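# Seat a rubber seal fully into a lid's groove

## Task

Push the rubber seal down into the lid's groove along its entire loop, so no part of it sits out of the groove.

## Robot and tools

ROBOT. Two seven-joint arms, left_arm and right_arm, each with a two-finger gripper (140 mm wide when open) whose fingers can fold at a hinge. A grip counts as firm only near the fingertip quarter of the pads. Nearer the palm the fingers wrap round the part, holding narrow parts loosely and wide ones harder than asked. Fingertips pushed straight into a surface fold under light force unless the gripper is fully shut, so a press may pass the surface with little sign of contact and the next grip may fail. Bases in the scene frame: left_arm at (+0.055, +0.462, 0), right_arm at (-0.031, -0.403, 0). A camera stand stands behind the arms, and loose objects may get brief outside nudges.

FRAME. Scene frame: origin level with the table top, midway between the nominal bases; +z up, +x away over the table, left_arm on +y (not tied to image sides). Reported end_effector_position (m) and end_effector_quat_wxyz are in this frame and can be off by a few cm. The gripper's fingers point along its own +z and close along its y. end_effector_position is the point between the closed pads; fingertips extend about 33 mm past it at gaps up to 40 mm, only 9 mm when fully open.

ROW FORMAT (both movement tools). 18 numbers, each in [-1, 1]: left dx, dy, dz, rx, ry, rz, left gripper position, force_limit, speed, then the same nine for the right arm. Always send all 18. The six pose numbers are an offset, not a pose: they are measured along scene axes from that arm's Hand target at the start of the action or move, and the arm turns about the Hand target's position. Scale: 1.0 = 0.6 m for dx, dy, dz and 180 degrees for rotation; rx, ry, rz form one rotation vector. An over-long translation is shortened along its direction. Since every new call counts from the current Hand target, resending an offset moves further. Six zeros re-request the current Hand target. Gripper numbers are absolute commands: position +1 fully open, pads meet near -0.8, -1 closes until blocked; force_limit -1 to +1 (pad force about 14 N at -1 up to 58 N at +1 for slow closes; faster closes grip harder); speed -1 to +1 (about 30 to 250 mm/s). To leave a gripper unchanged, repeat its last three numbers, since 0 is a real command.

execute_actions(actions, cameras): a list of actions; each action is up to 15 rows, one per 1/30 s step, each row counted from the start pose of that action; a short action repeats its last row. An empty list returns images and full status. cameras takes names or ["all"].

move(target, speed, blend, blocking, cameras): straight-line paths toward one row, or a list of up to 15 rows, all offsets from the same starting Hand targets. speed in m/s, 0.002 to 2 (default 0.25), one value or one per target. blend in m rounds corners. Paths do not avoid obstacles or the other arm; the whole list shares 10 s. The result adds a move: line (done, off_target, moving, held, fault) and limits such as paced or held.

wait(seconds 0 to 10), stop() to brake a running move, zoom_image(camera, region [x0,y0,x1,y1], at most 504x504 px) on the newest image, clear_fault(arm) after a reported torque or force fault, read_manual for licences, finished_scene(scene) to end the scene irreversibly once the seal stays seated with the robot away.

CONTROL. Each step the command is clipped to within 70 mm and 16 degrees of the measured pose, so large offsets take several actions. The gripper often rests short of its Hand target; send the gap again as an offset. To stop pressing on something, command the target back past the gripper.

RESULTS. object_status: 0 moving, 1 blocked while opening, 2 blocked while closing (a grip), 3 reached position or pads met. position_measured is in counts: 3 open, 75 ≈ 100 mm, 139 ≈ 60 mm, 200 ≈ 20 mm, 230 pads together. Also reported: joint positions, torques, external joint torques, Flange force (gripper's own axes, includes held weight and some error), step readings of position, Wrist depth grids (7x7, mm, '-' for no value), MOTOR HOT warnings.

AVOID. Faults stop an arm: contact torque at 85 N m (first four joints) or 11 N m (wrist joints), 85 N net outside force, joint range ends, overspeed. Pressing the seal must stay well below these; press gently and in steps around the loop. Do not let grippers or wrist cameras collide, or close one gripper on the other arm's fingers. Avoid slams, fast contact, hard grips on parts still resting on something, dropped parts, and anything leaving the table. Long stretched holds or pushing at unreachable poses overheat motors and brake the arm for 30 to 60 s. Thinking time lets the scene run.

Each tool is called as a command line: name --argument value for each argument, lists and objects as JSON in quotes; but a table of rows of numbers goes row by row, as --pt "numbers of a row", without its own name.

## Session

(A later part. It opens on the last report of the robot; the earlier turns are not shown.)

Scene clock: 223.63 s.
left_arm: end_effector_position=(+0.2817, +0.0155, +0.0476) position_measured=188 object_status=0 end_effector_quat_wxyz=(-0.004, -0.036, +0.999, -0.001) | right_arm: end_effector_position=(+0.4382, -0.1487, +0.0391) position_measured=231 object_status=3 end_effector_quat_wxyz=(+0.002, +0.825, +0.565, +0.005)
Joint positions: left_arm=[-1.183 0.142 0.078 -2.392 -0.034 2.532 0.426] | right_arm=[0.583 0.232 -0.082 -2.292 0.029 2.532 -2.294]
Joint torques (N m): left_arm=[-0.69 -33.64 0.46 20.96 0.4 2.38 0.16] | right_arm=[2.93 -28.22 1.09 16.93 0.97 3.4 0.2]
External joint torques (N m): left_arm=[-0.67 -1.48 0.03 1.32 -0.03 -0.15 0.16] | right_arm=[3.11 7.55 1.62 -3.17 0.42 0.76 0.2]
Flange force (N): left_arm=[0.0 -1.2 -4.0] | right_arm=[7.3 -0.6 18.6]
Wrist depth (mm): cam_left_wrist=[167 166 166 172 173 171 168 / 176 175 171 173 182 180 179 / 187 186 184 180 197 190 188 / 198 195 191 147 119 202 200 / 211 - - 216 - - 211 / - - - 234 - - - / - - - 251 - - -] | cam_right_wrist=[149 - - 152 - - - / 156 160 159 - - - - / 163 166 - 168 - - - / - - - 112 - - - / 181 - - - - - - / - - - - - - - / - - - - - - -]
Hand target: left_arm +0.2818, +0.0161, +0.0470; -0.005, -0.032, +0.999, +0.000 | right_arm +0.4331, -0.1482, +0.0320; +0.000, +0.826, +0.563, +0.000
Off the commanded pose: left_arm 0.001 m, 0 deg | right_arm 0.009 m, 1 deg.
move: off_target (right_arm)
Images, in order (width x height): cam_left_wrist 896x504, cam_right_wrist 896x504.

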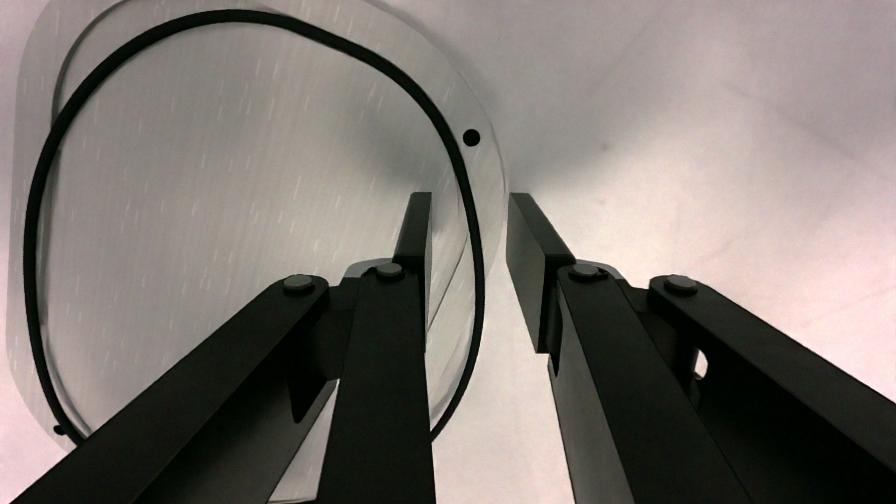

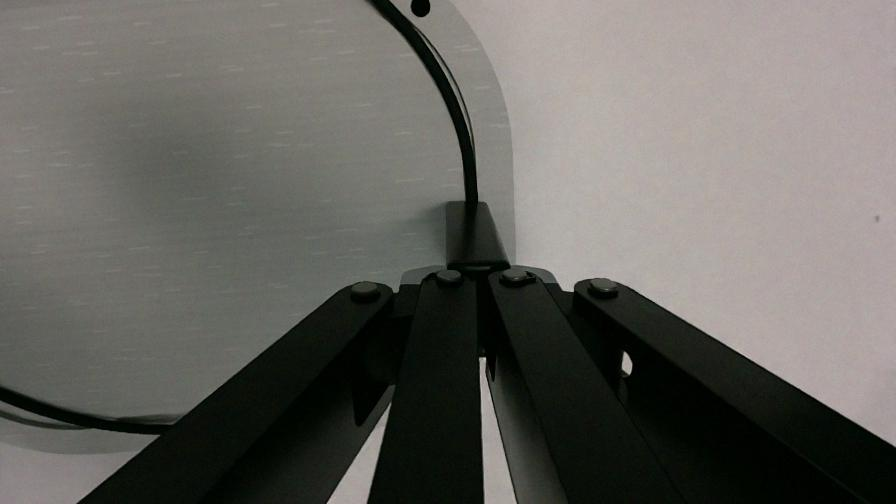

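move --pt "-0.0082 -0.0038 0 0 0 0 -0.467 -0.1 0 0.0085 -0.0008 0.0158 0 0 0 -1 -0.1 -1" --pt "-0.0082 -0.0038 -0.0208 0 0 0 -1 -0.1 -1 0.0085 -0.0008 0.03 0 0 0 -1 -0.1 -1" --pt "-0.0127 0.0052 -0.0375 0 0 0 -1 -0.1 -1 0.0037 -0.024 0.03 0 0 0 -0.467 -0.1 0" --speed '[0.05,0.05,0.03]' --cameras '["cam_left_wrist","cam_right_wrist"]'

zoom_image --camera "cam_left_wrist" --region '[400, 120, 540, 260]'

zoom_image --camera "cam_right_wrist" --region '[400, 120, 540, 260]'

Scene clock: 232.57 s.
left_arm: end_effector_position=(+0.2781, +0.0132, +0.0332) position_measured=231 object_status=3 end_effector_quat_wxyz=(-0.001, -0.032, +0.999, -0.007) | right_arm: end_effector_position=(+0.4346, -0.1618, +0.0496) position_measured=188 object_status=0 end_effector_quat_wxyz=(+0.000, +0.828, +0.561, -0.001)
Joint positions: left_arm=[-1.188 0.169 0.073 -2.408 -0.036 2.587 0.427] | right_arm=[0.568 0.194 -0.087 -2.309 0.029 2.499 -2.303]
Joint torques (N m): left_arm=[-0.73 -27.2 0.21 15.89 0.04 3.04 -0.04] | right_arm=[0.57 -34.39 -0.83 19.97 0.45 2.84 -0.47]
External joint torques (N m): left_arm=[-0.73 5.11 -0.29 -3.08 -0.37 0.49 -0.03] | right_arm=[0.48 0.46 -0.6 -0.38 -0.11 0.23 -0.46]
Flange force (N): left_arm=[0.7 -0.9 13.8] | right_arm=[-0.9 0.2 1.6]
Wrist depth (mm): cam_left_wrist=[154 153 153 159 159 157 156 / 165 163 160 161 169 166 164 / 173 171 169 166 176 175 173 / 185 182 178 119 186 186 183 / 196 194 - - 92 194 195 / 211 - - - - - 205 / - - - - - - -] | cam_right_wrist=[- - - 161 - - - / - - - 166 - - - / 174 - - - - - - / - - 184 175 111 - - / - - - 200 94 87 - / - - - - - - - / - - - - - - -]
Hand target: left_arm +0.2742, +0.0192, +0.0245; -0.005, -0.032, +0.999, +0.000 | right_arm +0.4353, -0.1626, +0.0500; +0.000, +0.826, +0.563, +0.000
Off the commanded pose: left_arm 0.011 m, 1 deg | right_arm 0.001 m, 0 deg.
move: off_target (left_arm)
Images, in order (width x height): cam_left_wrist 896x504, cam_right_wrist 896x504.

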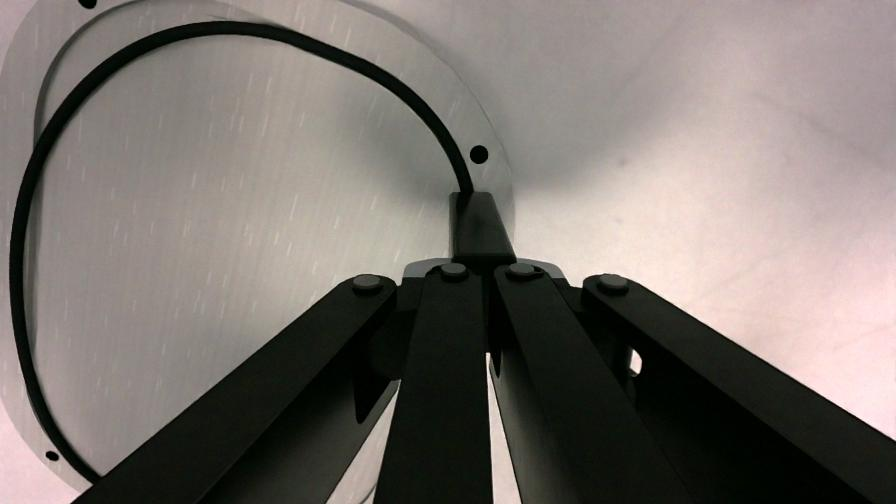

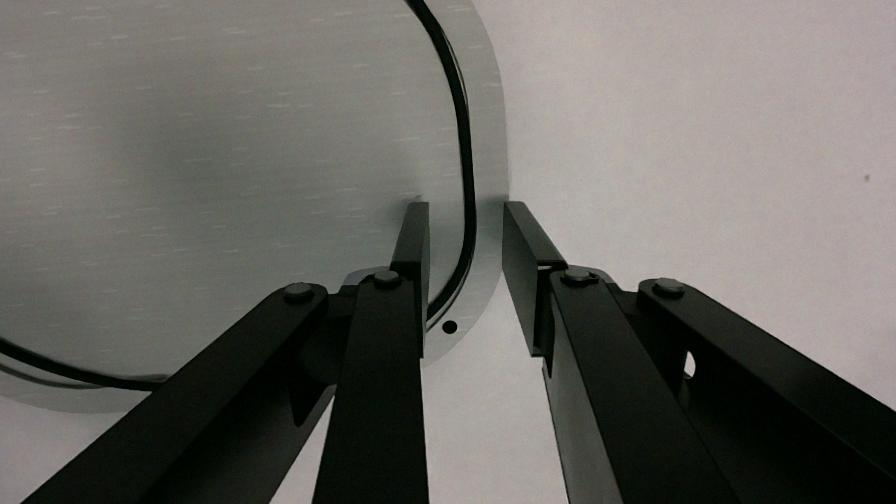

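Scaled by 3.600 from the camera's 896x504 image, which has a finer 1280x720 frame.

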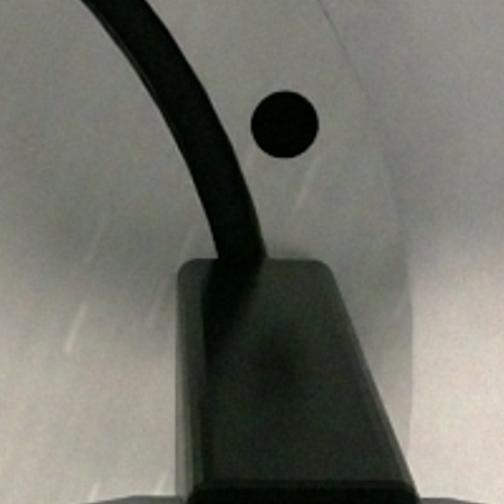

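Scaled by 3.600 from the camera's 896x504 image, which has a finer 1280x720 frame.

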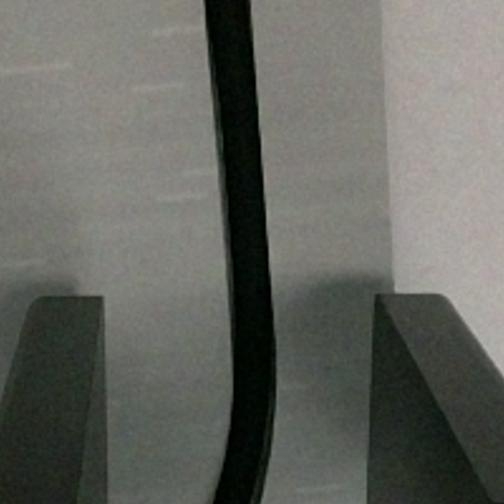

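move --pt "0.0065 -0.01 0.0178 0 0 0 -1 -0.1 -1 0.0025 -0.001 0 0 0 0 -1 -0.1 -0.3" --pt "0.0065 -0.01 0.0375 0 0 0 -1 -0.1 -1 0.0025 -0.001 -0.0125 0 0 0 -1 -0.1 -0.3" --pt "0.0297 -0.0095 0.0375 0 0 -0.072 -0.467 -0.1 0 -0.0058 -0.0047 -0.03 0 0 0 -1 -0.1 -0.3" --speed '[0.05,0.05,0.04]' --cameras '["cam_left_wrist","cam_right_wrist"]'

zoom_image --camera "cam_left_wrist" --region '[400, 120, 540, 260]'

zoom_image --camera "cam_right_wrist" --region '[400, 120, 540, 260]'

Scene clock: 240.50 s.
left_arm: end_effector_position=(+0.2919, +0.0129, +0.0476) position_measured=188 object_status=0 end_effector_quat_wxyz=(-0.004, +0.077, +0.997, -0.001) | right_arm: end_effector_position=(+0.4369, -0.1644, +0.0393) position_measured=232 object_status=3 end_effector_quat_wxyz=(+0.002, +0.828, +0.561, +0.005)
Joint positions: left_arm=[-1.153 0.159 0.063 -2.366 -0.03 2.522 0.664] | right_arm=[0.563 0.211 -0.087 -2.324 0.029 2.545 -2.309]
Joint torques (N m): left_arm=[-0.7 -34.4 0.43 21.06 0.4 2.35 0.17] | right_arm=[1.21 -27.46 -0.04 16.4 0.81 3.22 -0.43]
External joint torques (N m): left_arm=[-0.63 -1.62 0.06 1.33 -0.03 -0.15 0.17] | right_arm=[1.17 7.49 0.26 -3.57 0.27 0.57 -0.43]
Flange force (N): left_arm=[-0.2 -0.9 -4.3] | right_arm=[3.5 2.2 18.6]
Wrist depth (mm): cam_left_wrist=[169 166 166 172 172 171 168 / 175 174 173 172 182 181 179 / 185 185 183 180 191 191 189 / 195 195 191 147 132 200 200 / 213 - - 208 - - 215 / - - - - - - - / - - - - - - -] | cam_right_wrist=[- 150 152 - - - 168 / - - - - - - 173 / - - - - - - - / - - - 111 - - - / 181 183 - - - - - / - - - - - - - / - - - - - - -]
Hand target: left_arm +0.2920, +0.0135, +0.0470; -0.005, +0.081, +0.997, +0.001 | right_arm +0.4318, -0.1654, +0.0320; +0.000, +0.826, +0.563, +0.000
Off the commanded pose: left_arm 0.001 m, 1 deg | right_arm 0.009 m, 1 deg.
move: off_target (right_arm)
Images, in order (width x height): cam_left_wrist 896x504, cam_right_wrist 896x504.

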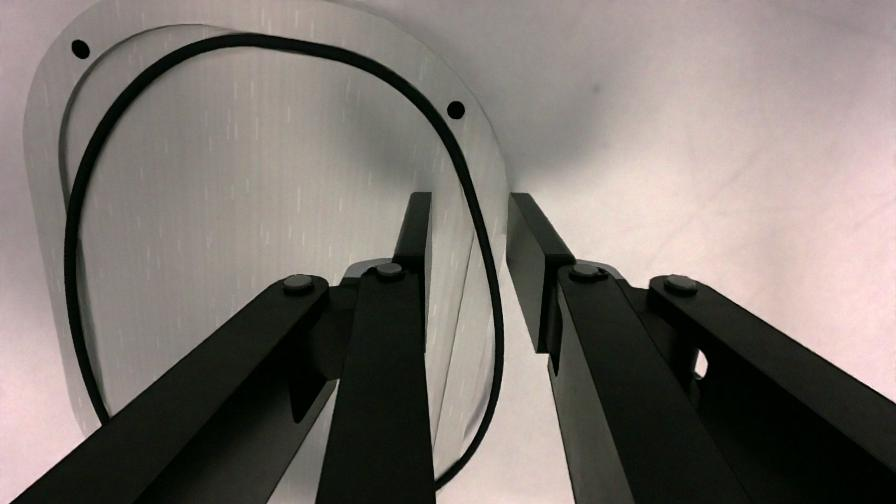

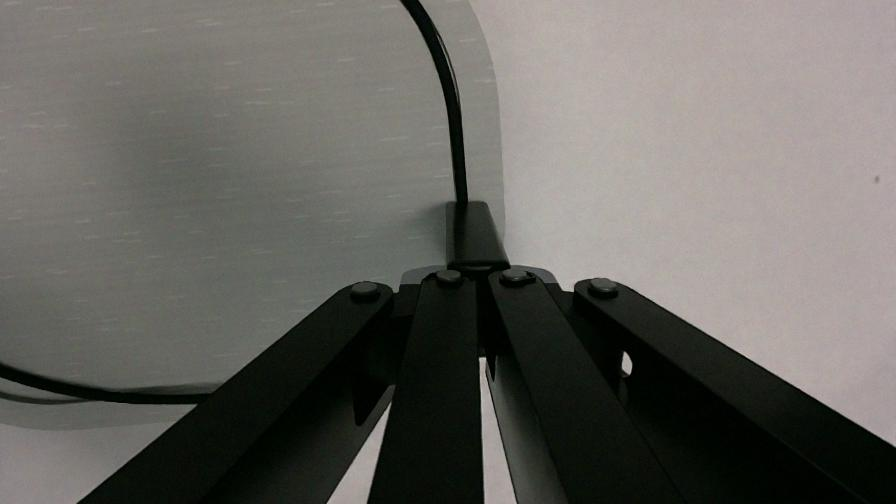

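Scaled by 3.600 from the camera's 896x504 image, which has a finer 1280x720 frame.

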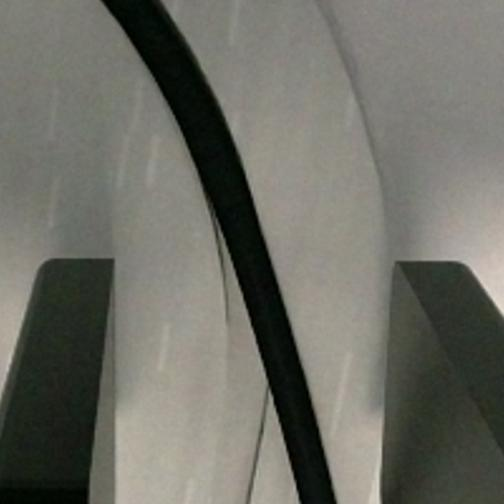

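Scaled by 3.600 from the camera's 896x504 image, which has a finer 1280x720 frame.

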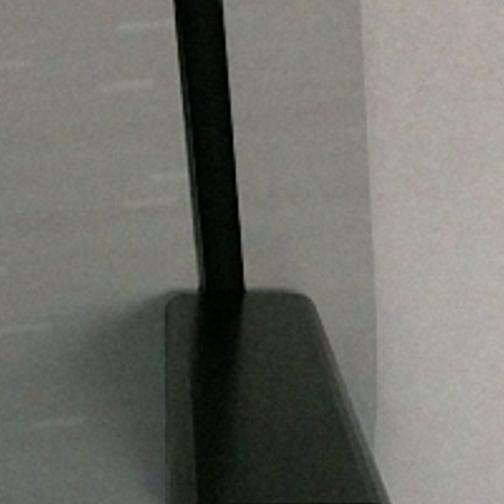

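move --pt "-0.0065 0.001 0 0 0 0 -0.467 -0.1 0 0.0085 0.0017 0.0158 0 0 0 -1 -0.1 -1" --pt "-0.0065 0.001 -0.0208 0 0 0 -1 -0.1 -1 0.0085 0.0017 0.03 0 0 0 -1 -0.1 -1" --pt "-0.0112 0.0098 -0.0375 0 0 0 -1 -0.1 -1 -0.0083 -0.0237 0.03 0 0 -0.089 -0.467 -0.1 0" --speed '[0.05,0.05,0.03]' --cameras '["cam_left_wrist","cam_right_wrist"]'

zoom_image --camera "cam_left_wrist" --region '[400, 120, 540, 260]'

zoom_image --camera "cam_right_wrist" --region '[400, 120, 540, 260]'

Scene clock: 252.67 s.
left_arm: end_effector_position=(+0.2893, +0.0123, +0.0332) position_measured=231 object_status=3 end_effector_quat_wxyz=(+0.001, +0.080, +0.997, -0.007) | right_arm: end_effector_position=(+0.4266, -0.1798, +0.0496) position_measured=188 object_status=0 end_effector_quat_wxyz=(+0.000, +0.895, +0.446, -0.001)
Joint positions: left_arm=[-1.154 0.182 0.058 -2.389 -0.03 2.582 0.665] | right_arm=[0.572 0.158 -0.113 -2.362 0.029 2.516 -2.061]
Joint torques (N m): left_arm=[-0.34 -28.45 0.39 15.6 0.26 2.55 0.07] | right_arm=[0.98 -33.01 -0.94 19.76 0.42 2.86 0.24]
External joint torques (N m): left_arm=[-0.37 4.48 -0.12 -3.53 -0.15 0.01 0.07] | right_arm=[1.09 0.41 -0.45 -0.42 -0.12 0.22 0.24]
Flange force (N): left_arm=[1.4 1.4 10.9] | right_arm=[-0.2 -1.8 1.3]
Wrist depth (mm): cam_left_wrist=[- 152 153 159 158 156 156 / 161 162 160 160 169 167 165 / 171 171 169 166 177 176 174 / 184 180 179 119 186 187 184 / 197 196 - - 92 196 197 / 212 - - - - - 207 / - - - - - - -] | cam_right_wrist=[159 162 161 163 - - - / - - - - - - - / - 178 179 - - - - / - - - 174 115 - - / - - - - 94 82 - / - - - - - - - / - - - - - - -]
Hand target: left_arm +0.2853, +0.0194, +0.0245; -0.005, +0.081, +0.997, +0.001 | right_arm +0.4268, -0.1796, +0.0500; +0.000, +0.897, +0.442, +0.000
Off the commanded pose: left_arm 0.012 m, 1 deg | right_arm 0.000 m, 1 deg.
move: off_target (left_arm)
Images, in order (width x height): cam_left_wrist 896x504, cam_right_wrist 896x504.

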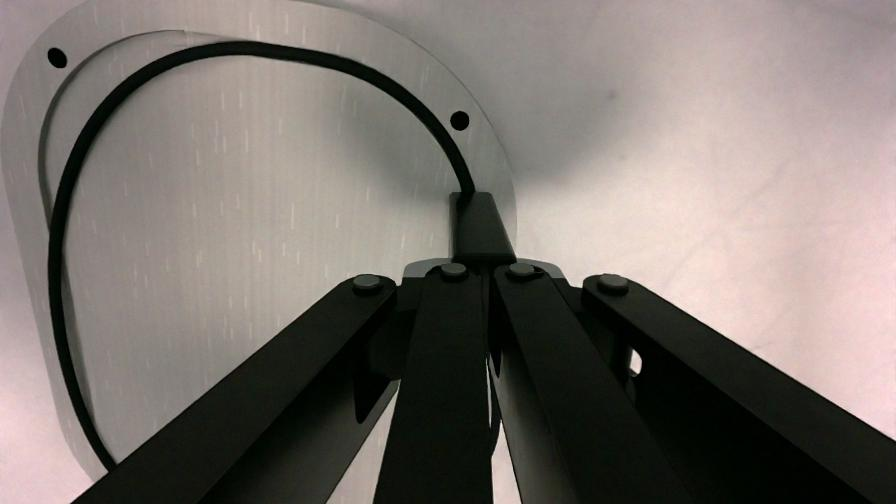

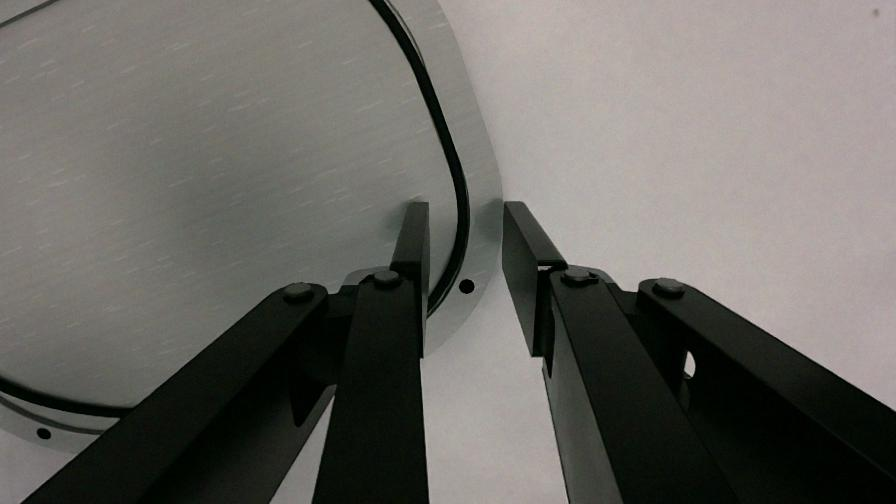

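Scaled by 3.600 from the camera's 896x504 image, which has a finer 1280x720 frame.

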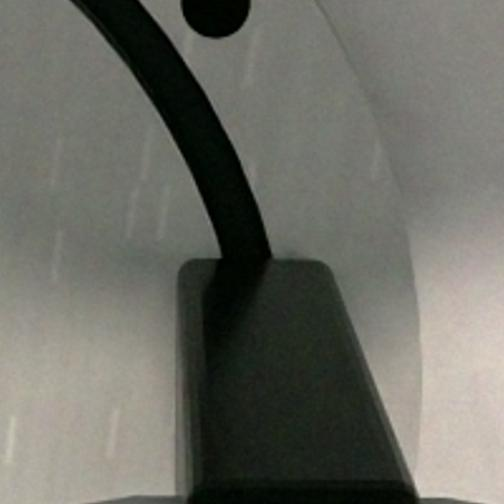

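Scaled by 3.600 from the camera's 896x504 image, which has a finer 1280x720 frame.

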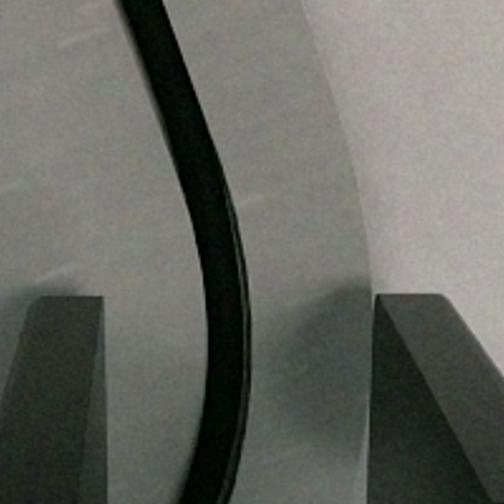

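move --pt "0.0067 -0.0118 0.0178 0 0 0 -1 -0.1 -1 -0.002 0.0015 0 0 0 0 -1 -0.1 -0.3" --pt "0.0067 -0.0118 0.0375 0 0 0 -1 -0.1 -1 -0.002 0.0015 -0.0125 0 0 0 -1 -0.1 -0.3" --pt "0.029 -0.0177 0.0375 0 0 -0.072 -0.467 -0.1 0 -0.0103 -0.0025 -0.03 0 0 0 -1 -0.1 -0.3" --speed '[0.05,0.05,0.04]' --cameras '["cam_left_wrist","cam_right_wrist"]'

zoom_image --camera "cam_left_wrist" --region '[400, 120, 540, 260]'

zoom_image --camera "cam_right_wrist" --region '[400, 120, 540, 260]'

Scene clock: 259.93 s.
left_arm: end_effector_position=(+0.3026, +0.0081, +0.0476) position_measured=188 object_status=0 end_effector_quat_wxyz=(-0.004, +0.189, +0.982, +0.000) | right_arm: end_effector_position=(+0.4262, -0.1807, +0.0393) position_measured=232 object_status=3 end_effector_quat_wxyz=(+0.001, +0.896, +0.444, +0.006)
Joint positions: left_arm=[-1.119 0.182 0.043 -2.333 -0.023 2.51 0.898] | right_arm=[0.571 0.171 -0.113 -2.383 0.032 2.564 -2.058]
Joint torques (N m): left_arm=[-0.73 -35.35 0.4 21.18 0.42 2.33 0.25] | right_arm=[2.18 -25.72 0.54 15.98 1.13 3.28 -0.01]
External joint torques (N m): left_arm=[-0.66 -1.71 0.07 1.4 -0.03 -0.13 0.25] | right_arm=[2.17 7.71 0.93 -3.82 0.61 0.59 -0.01]
Flange force (N): left_arm=[-0.6 -0.8 -4.3] | right_arm=[5.1 -1.0 20.1]
Wrist depth (mm): cam_left_wrist=[176 169 165 173 172 172 168 / - 172 172 173 182 181 182 / 185 185 182 182 192 192 190 / 197 195 190 143 131 204 203 / 221 207 - 209 - - 216 / - - - 219 - - - / - - - 238 - - -] | cam_right_wrist=[- 151 - 151 - - - / - 158 159 - - 179 - / - 167 166 168 - - - / 173 173 176 127 - - - / 182 - 89 - - - - / - - - - - - - / - - - - - - -]
Hand target: left_arm +0.3027, +0.0088, +0.0470; -0.004, +0.193, +0.981, +0.001 | right_arm +0.4207, -0.1811, +0.0320; +0.000, +0.897, +0.442, +0.000
Off the commanded pose: left_arm 0.001 m, 1 deg | right_arm 0.009 m, 1 deg.
move: off_target (right_arm)
Images, in order (width x height): cam_left_wrist 896x504, cam_right_wrist 896x504.

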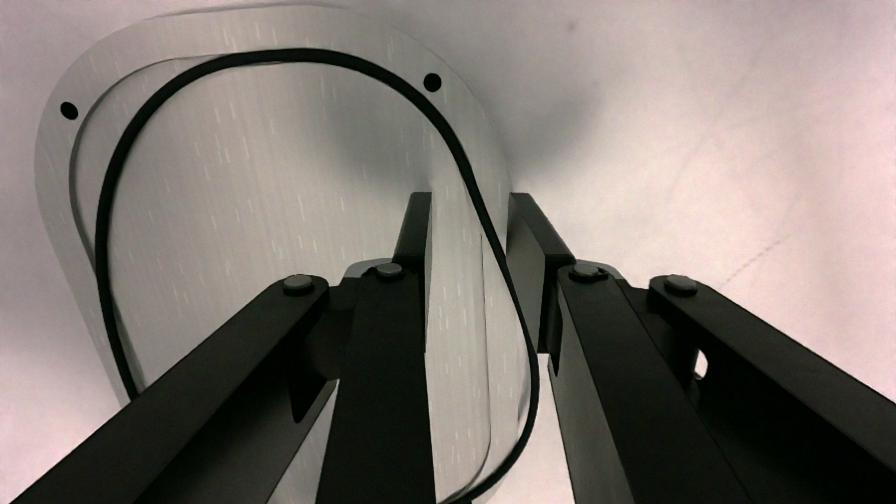

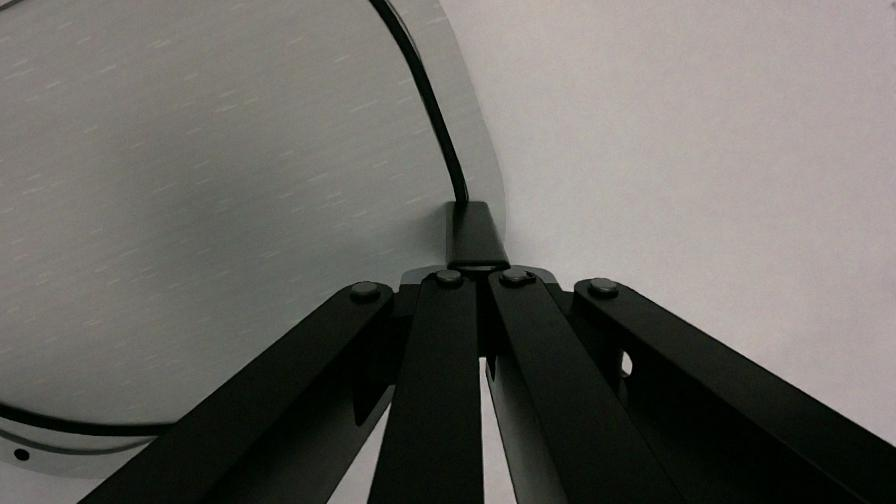

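Scaled by 3.600 from the camera's 896x504 image, which has a finer 1280x720 frame.

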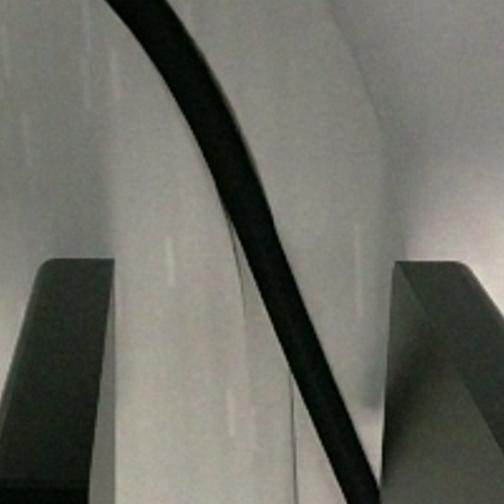

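Scaled by 3.600 from the camera's 896x504 image, which has a finer 1280x720 frame.

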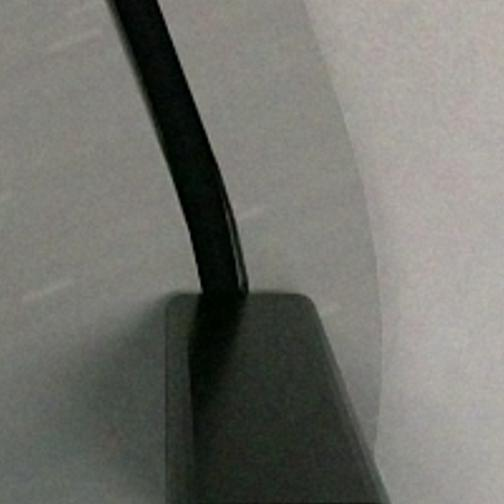

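move --pt "-0.0047 0.006 0 0 0 0 -0.467 -0.1 0 0.0092 0.0007 0.0158 0 0 0 -1 -0.1 -1" --pt "-0.0047 0.006 -0.0208 0 0 0 -1 -0.1 -1 0.0092 0.0007 0.03 0 0 0 -1 -0.1 -1" --pt "-0.0095 0.0148 -0.0375 0 0 0 -1 -0.1 -1 -0.0133 -0.019 0.03 0 0 -0.0895 -0.467 -0.1 0" --speed '[0.05,0.05,0.03]' --cameras '["cam_left_wrist","cam_right_wrist"]'

zoom_image --camera "cam_left_wrist" --region '[400, 120, 540, 260]'

zoom_image --camera "cam_right_wrist" --region '[400, 120, 540, 260]'

Scene clock: 271.03 s.
left_arm: end_effector_position=(+0.3004, +0.0099, +0.0331) position_measured=231 object_status=3 end_effector_quat_wxyz=(+0.002, +0.191, +0.982, -0.006) | right_arm: end_effector_position=(+0.4122, -0.1922, +0.0496) position_measured=188 object_status=0 end_effector_quat_wxyz=(-0.001, +0.949, +0.314, -0.001)
Joint positions: left_arm=[-1.118 0.199 0.04 -2.363 -0.023 2.573 0.9] | right_arm=[0.585 0.114 -0.138 -2.425 0.032 2.535 -1.789]
Joint torques (N m): left_arm=[0.16 -29.54 0.86 15.63 0.51 2.32 0.2] | right_arm=[0.94 -31.29 -0.87 19.47 0.09 2.88 0.22]
External joint torques (N m): left_arm=[0.29 3.91 0.58 -3.47 0.08 -0.17 0.2] | right_arm=[0.86 0.28 -0.6 -0.39 -0.42 0.24 0.22]
Flange force (N): left_arm=[1.5 2.8 8.9] | right_arm=[-1.1 -1.3 0.9]
Wrist depth (mm): cam_left_wrist=[159 153 152 158 158 157 156 / 163 160 159 161 169 167 165 / 171 170 169 167 177 177 175 / 183 182 178 119 187 188 186 / 196 192 - - 92 - 199 / 225 - - - - - 209 / - - - - - - -] | cam_right_wrist=[- 161 161 - - - - / - - - 172 - 181 - / - - - 179 - - - / - - 184 174 111 - - / - - - - 94 82 - / - - - - - - - / - - - - - - -]
Hand target: left_arm +0.2970, +0.0176, +0.0245; -0.004, +0.193, +0.981, +0.001 | right_arm +0.4127, -0.1925, +0.0500; +0.000, +0.950, +0.312, +0.000
Off the commanded pose: left_arm 0.012 m, 1 deg | right_arm 0.001 m, 0 deg.
move: off_target (left_arm)
Images, in order (width x height): cam_left_wrist 896x504, cam_right_wrist 896x504.

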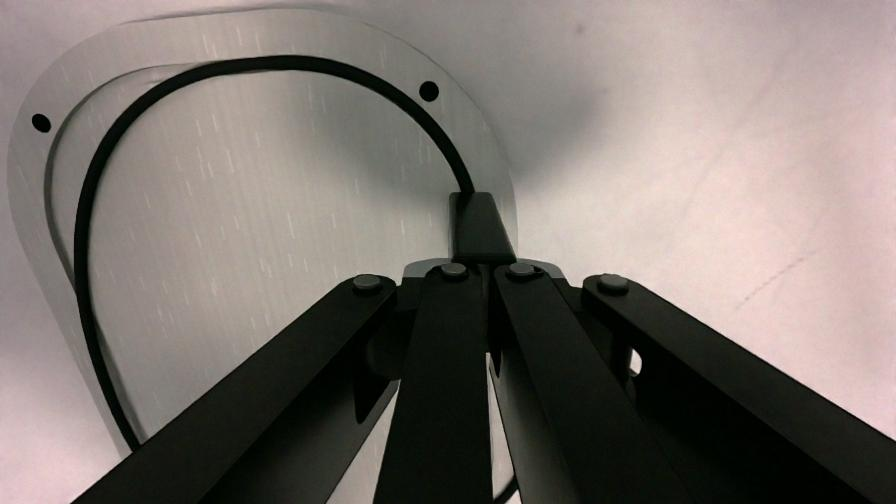

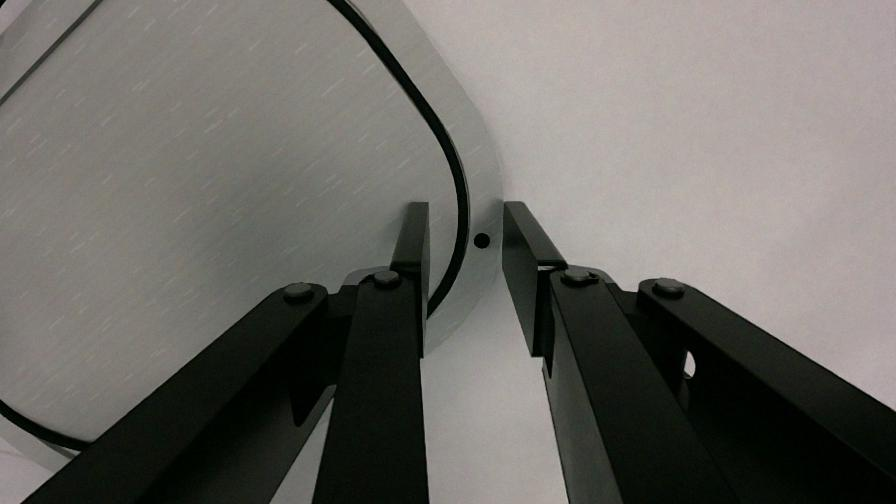

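Scaled by 3.600 from the camera's 896x504 image, which has a finer 1280x720 frame.

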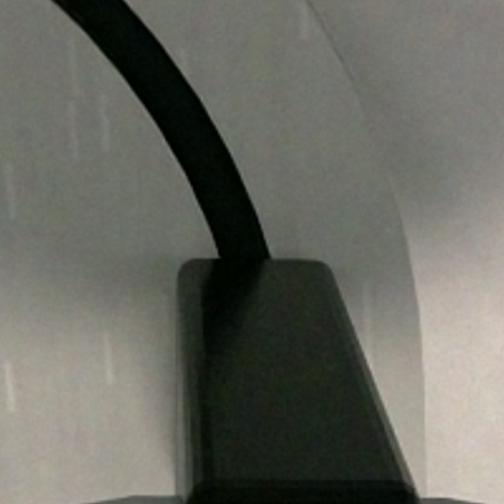

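Scaled by 3.600 from the camera's 896x504 image, which has a finer 1280x720 frame.

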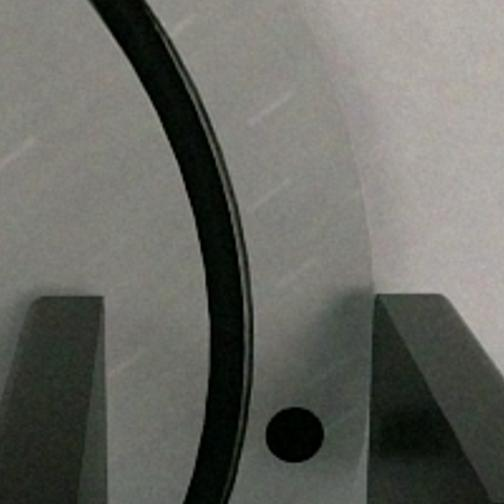

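move --pt "0.0057 -0.0128 0.0177 0 0 0 -1 -0.1 -1 -0.0012 0.0017 0 0 0 0 -1 -0.1 -0.3" --pt "0.0057 -0.0128 0.0375 0 0 0 -1 -0.1 -1 -0.0012 0.0017 -0.0125 0 0 0 -1 -0.1 -0.3" --pt "0.0295 -0.0208 0.0375 0 0 0 -0.467 -0.1 0 -0.0095 -0.0023 -0.03 0 0 0 -1 -0.1 -0.3" --speed '[0.05,0.05,0.04]' --cameras '["cam_left_wrist","cam_right_wrist"]'

zoom_image --camera "cam_left_wrist" --region '[400, 120, 540, 260]'

zoom_image --camera "cam_right_wrist" --region '[400, 120, 540, 260]'

Scene clock: 275.80 s.
left_arm: end_effector_position=(+0.3140, +0.0042, +0.0476) position_measured=188 object_status=0 end_effector_quat_wxyz=(-0.003, +0.190, +0.982, +0.000) | right_arm: end_effector_position=(+0.4106, -0.1936, +0.0393) position_measured=232 object_status=3 end_effector_quat_wxyz=(+0.000, +0.950, +0.313, +0.003)
Joint positions: left_arm=[-1.104 0.203 0.044 -2.301 -0.023 2.499 0.916] | right_arm=[0.586 0.128 -0.138 -2.445 0.032 2.578 -1.786]
Joint torques (N m): left_arm=[-0.39 -36.2 0.42 21.34 0.42 2.33 0.25] | right_arm=[1.46 -22.69 -0.33 16.14 0.91 4.17 -0.12]
External joint torques (N m): left_arm=[-0.49 -1.59 -0.12 1.35 -0.04 -0.14 0.25] | right_arm=[1.53 8.9 0.12 -3.3 0.41 1.49 -0.12]
Flange force (N): left_arm=[-0.8 -0.8 -4.0] | right_arm=[8.4 0.1 26.0]
Wrist depth (mm): cam_left_wrist=[166 164 164 169 172 171 169 / 175 175 171 172 182 181 181 / 184 185 183 180 193 191 191 / 199 195 192 184 200 204 201 / 219 207 - - - - 216 / - - - 222 - - - / - - - 239 - - -] | cam_right_wrist=[- - 154 - - - - / 159 - - - - - - / - - - - - - - / - 175 176 115 - - - / - 182 - - - 201 203 / - - - - - - - / - - - - - - -]
Hand target: left_arm +0.3147, +0.0052, +0.0470; -0.004, +0.193, +0.981, +0.001 | right_arm +0.4070, -0.1939, +0.0320; +0.000, +0.950, +0.312, +0.000
Off the commanded pose: left_arm 0.001 m, 0 deg | right_arm 0.008 m, 0 deg.
move: off_target (right_arm)
Images, in order (width x height): cam_left_wrist 896x504, cam_right_wrist 896x504.

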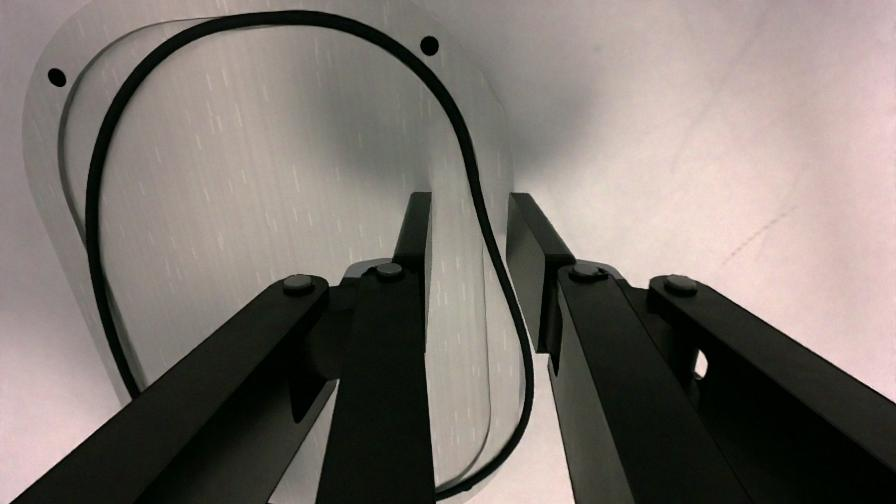

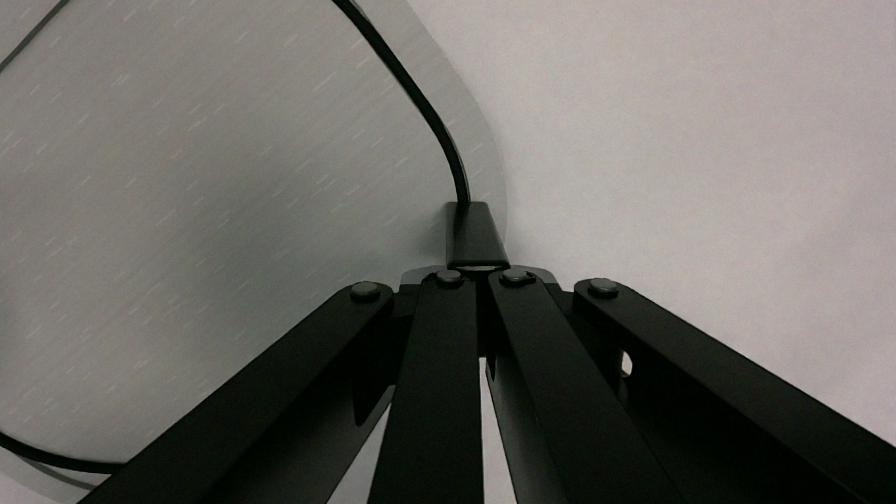

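Scaled by 3.600 from the camera's 896x504 image, which has a finer 1280x720 frame.

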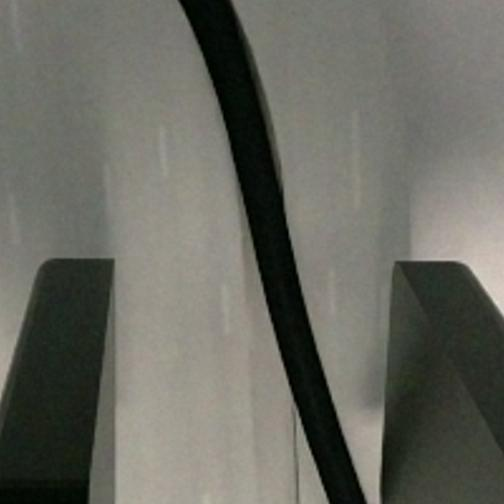

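Scaled by 3.600 from the camera's 896x504 image, which has a finer 1280x720 frame.

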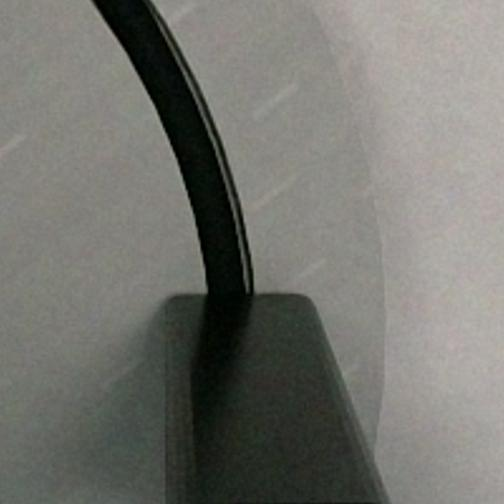

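move --pt "-0.0038 0.0057 0 0 0 0 -0.467 -0.1 0 0.006 0.0005 0.0158 0 0 0 -1 -0.1 -0.3" --pt "-0.0038 0.0057 -0.0208 0 0 0 -1 -0.1 -1 0.006 0.0005 0.03 0 0 0 -1 -0.1 -0.3" --pt "-0.0088 0.0145 -0.0375 0 0 0 -1 -0.1 -1 -0.021 -0.0122 0.03 0 0 -0.0895 -0.467 -0.1 0" --speed '[0.05,0.05,0.05]' --cameras '["cam_left_wrist","cam_right_wrist"]'

Scene clock: 287.63 s.
left_arm: end_effector_position=(+0.3120, +0.0069, +0.0328) position_measured=231 object_status=3 end_effector_quat_wxyz=(+0.001, +0.192, +0.981, -0.005) | right_arm: end_effector_position=(+0.3940, -0.2010, +0.0496) position_measured=188 object_status=0 end_effector_quat_wxyz=(-0.001, +0.984, +0.178, -0.001)
Joint positions: left_arm=[-1.103 0.22 0.041 -2.331 -0.023 2.559 0.918] | right_arm=[0.601 0.065 -0.154 -2.493 0.023 2.555 -1.501]
Joint torques (N m): left_arm=[0.18 -30.35 0.98 16.16 0.36 2.65 0.24] | right_arm=[0.98 -29.34 -0.75 19.16 -0.07 2.89 0.15]
External joint torques (N m): left_arm=[0.18 4.1 0.52 -3.2 -0.07 0.14 0.24] | right_arm=[0.94 0.17 -0.56 -0.41 -0.55 0.24 0.15]
Flange force (N): left_arm=[0.9 2.2 9.9] | right_arm=[-1.7 -0.8 0.6]
Wrist depth (mm): cam_left_wrist=[151 151 151 156 158 157 156 / 160 160 158 158 169 167 165 / 168 170 168 165 177 177 175 / - 181 177 119 186 188 186 / 195 191 - - 92 198 199 / 223 - - - - - 209 / - - - - - - -] | cam_right_wrist=[- - - 172 - - 171 / - - - 168 185 179 - / - - - - - - - / - - - 173 111 - - / - - - - 95 82 - / - - - - - - - / - - - - - - -]
Hand target: left_arm +0.3094, +0.0139, +0.0245; -0.004, +0.193, +0.981, +0.001 | right_arm +0.3944, -0.2012, +0.0500; +0.000, +0.984, +0.176, +0.000
Off the commanded pose: left_arm 0.011 m, 1 deg | right_arm 0.001 m, 0 deg.
move: off_target (left_arm)
Images, in order (width x height): cam_left_wrist 896x504, cam_right_wrist 896x504.

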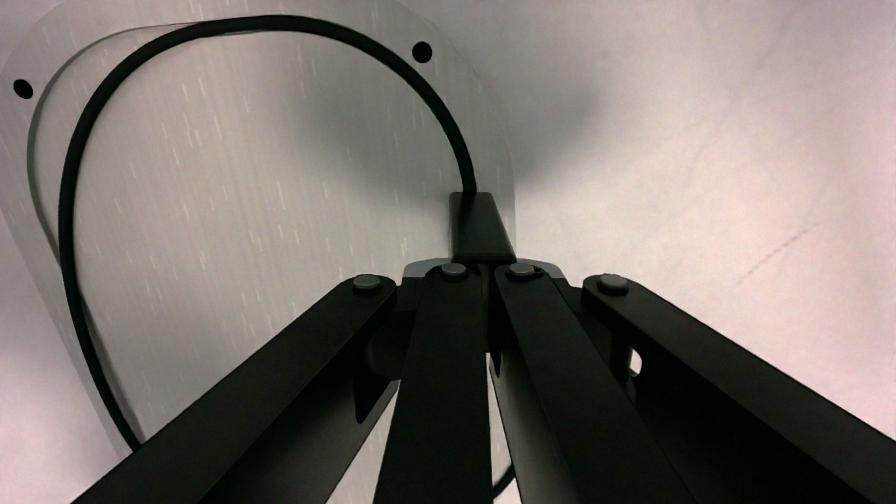

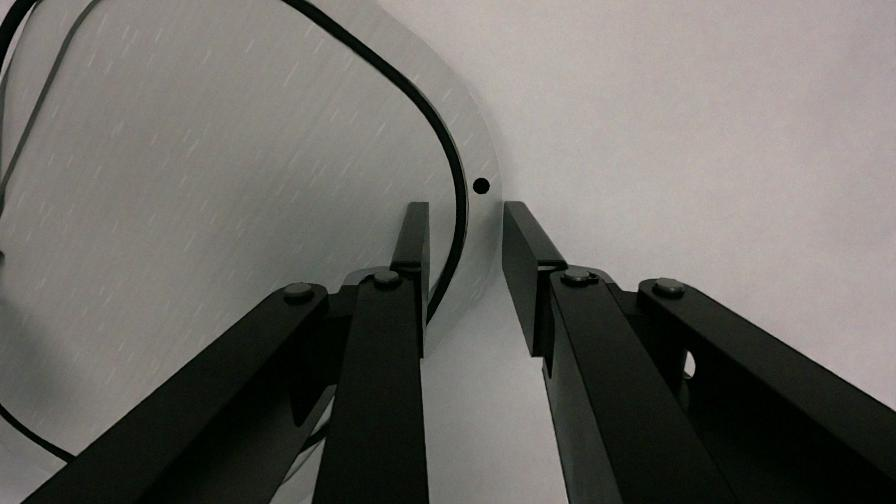

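zoom_image --camera "cam_left_wrist" --region '[400, 120, 540, 260]'

zoom_image --camera "cam_right_wrist" --region '[400, 120, 540, 260]'

Scaled by 3.600 from the camera's 896x504 image, which has a finer 1280x720 frame.

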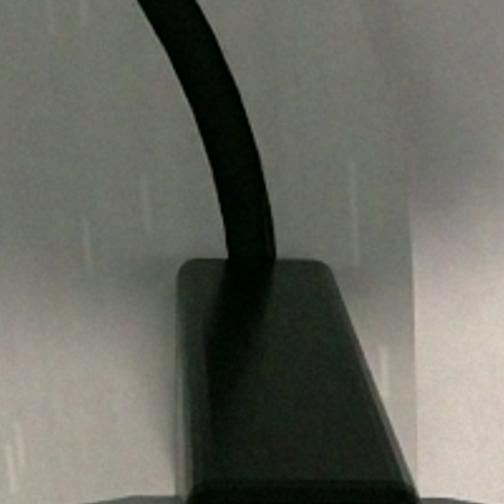

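Scaled by 3.600 from the camera's 896x504 image, which has a finer 1280x720 frame.

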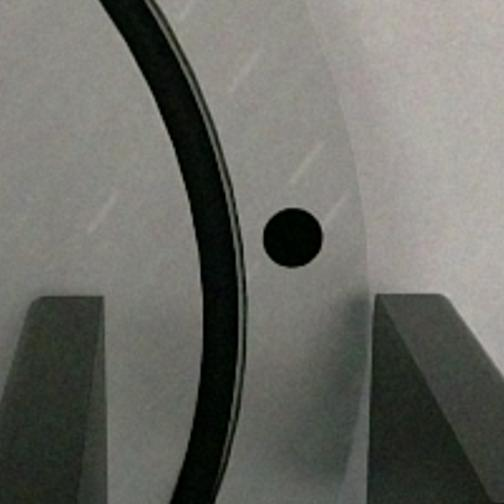

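move --pt "0.0043 -0.0117 0.0172 0 0 0 -1 -0.1 -1 -0.0012 0.0031 0 0 0 0 -0.467 -0.1 0" --pt "0.0043 -0.0117 0.0375 0 0 0 -1 -0.1 -1 -0.0012 0.0031 -0.0153 0 0 0 -1 -0.1 -1" --pt "0.029 -0.0217 0.0375 0 0 0 -0.467 -0.1 0 -0.0095 -0.0008 -0.03 0 0 0 -1 -0.1 -1" --speed '[0.05,0.05,0.05]' --cameras '["cam_left_wrist","cam_right_wrist","cam_high"]'

zoom_image --camera "cam_left_wrist" --region '[400, 120, 540, 260]'

zoom_image --camera "cam_right_wrist" --region '[400, 120, 540, 260]'

Scene clock: 295.53 s.
left_arm: end_effector_position=(+0.3264, +0.0000, +0.0476) position_measured=188 object_status=0 end_effector_quat_wxyz=(-0.003, +0.190, +0.982, +0.000) | right_arm: end_effector_position=(+0.3935, -0.2012, +0.0394) position_measured=231 object_status=3 end_effector_quat_wxyz=(-0.001, +0.984, +0.176, +0.005)
Joint positions: left_arm=[-1.088 0.227 0.044 -2.266 -0.023 2.487 0.932] | right_arm=[0.603 0.082 -0.154 -2.511 0.024 2.601 -1.497]
Joint torques (N m): left_arm=[-0.37 -37.17 0.5 21.48 0.43 2.34 0.24] | right_arm=[1.88 -21.08 0.09 15.41 0.93 3.82 -0.12]
External joint torques (N m): left_arm=[-0.49 -1.81 -0.11 1.43 -0.03 -0.12 0.24] | right_arm=[1.85 8.43 0.34 -3.61 0.47 1.14 -0.12]
Flange force (N): left_arm=[-0.6 -0.8 -4.3] | right_arm=[7.0 -2.7 25.5]
Wrist depth (mm): cam_left_wrist=[167 164 164 165 172 172 170 / 174 177 173 - 182 181 180 / 184 184 183 180 193 192 195 / 199 196 193 147 141 204 203 / - 207 - 207 - - 214 / - - - - - - - / - - - 241 - - -] | cam_right_wrist=[151 - 152 - - 164 - / - 159 162 164 - - - / - - 168 167 - - - / - - 177 115 - - - / - 182 - - - - - / - - - - - - - / - - - - - - -]
Hand target: left_arm +0.3268, +0.0008, +0.0470; -0.004, +0.193, +0.981, +0.001 | right_arm +0.3887, -0.2017, +0.0320; +0.000, +0.984, +0.176, +0.000
Off the commanded pose: left_arm 0.001 m, 0 deg | right_arm 0.009 m, 1 deg.
move: off_target (right_arm)
Images, in order (width x height): cam_high 896x504, cam_left_wrist 896x504, cam_right_wrist 896x504.

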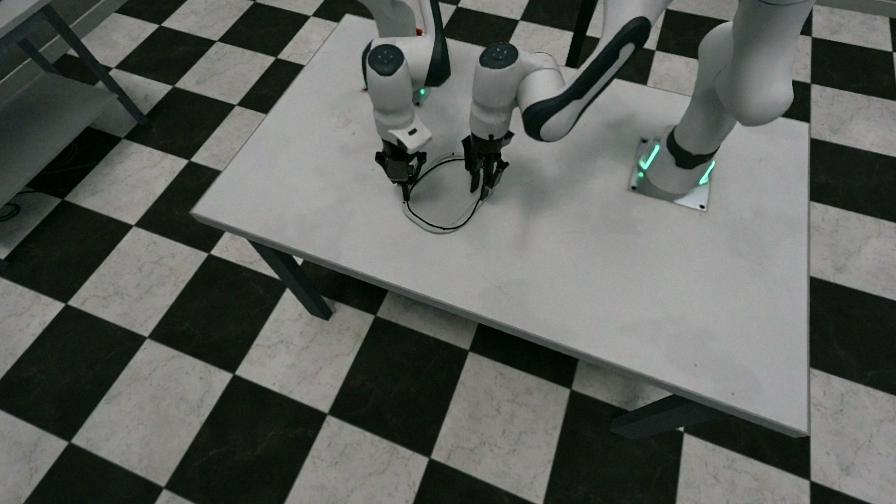

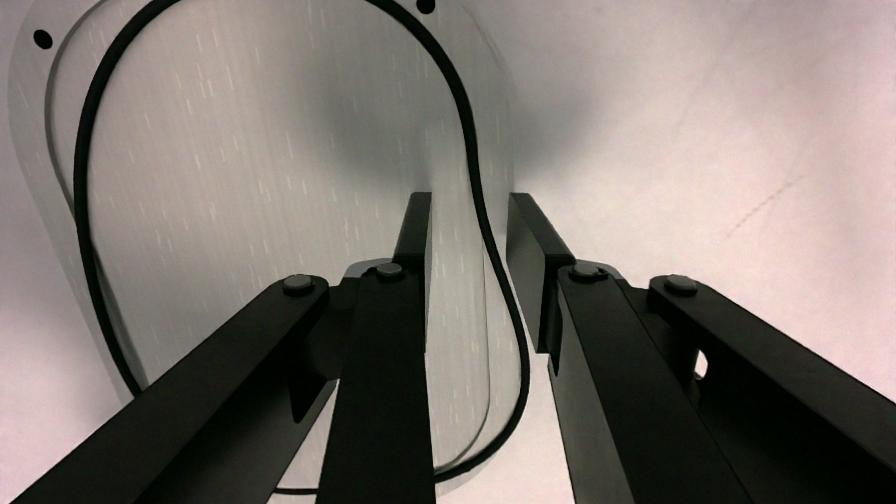

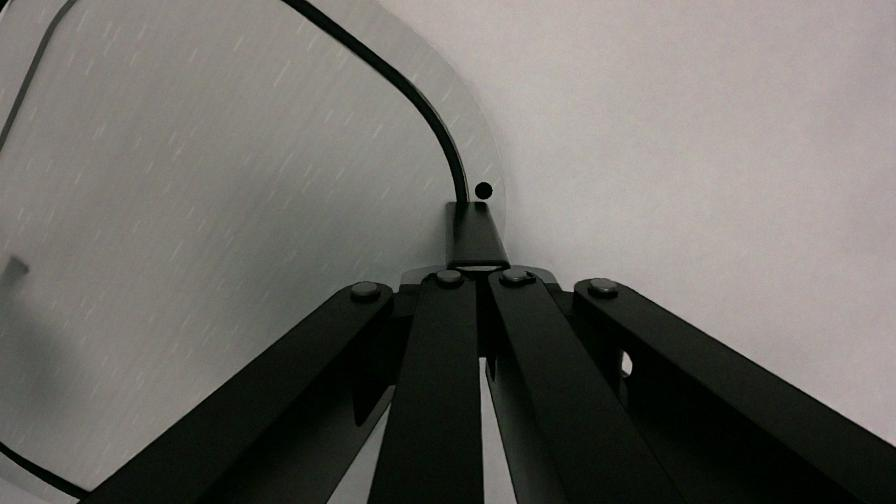

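Scaled by 3.600 from the camera's 896x504 image, which has a finer 1280x720 frame.

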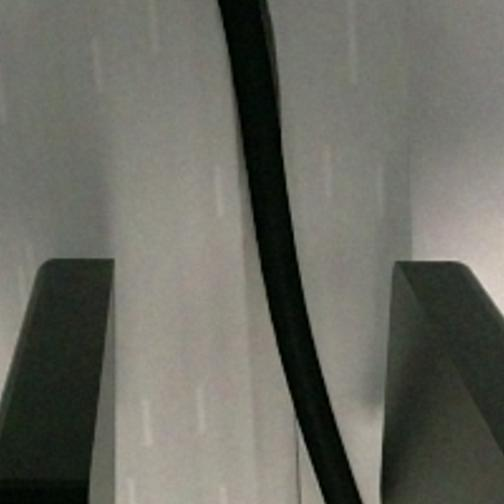

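Scaled by 3.600 from the camera's 896x504 image, which has a finer 1280x720 frame.

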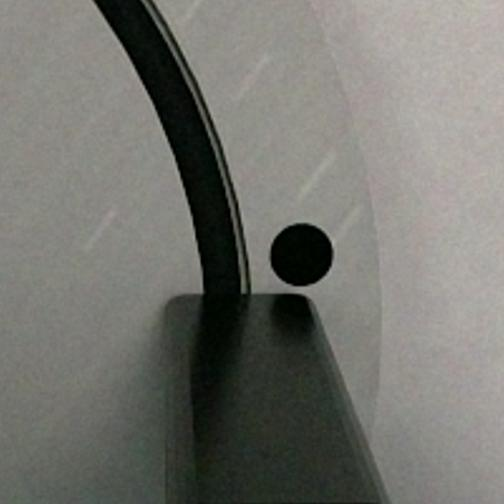

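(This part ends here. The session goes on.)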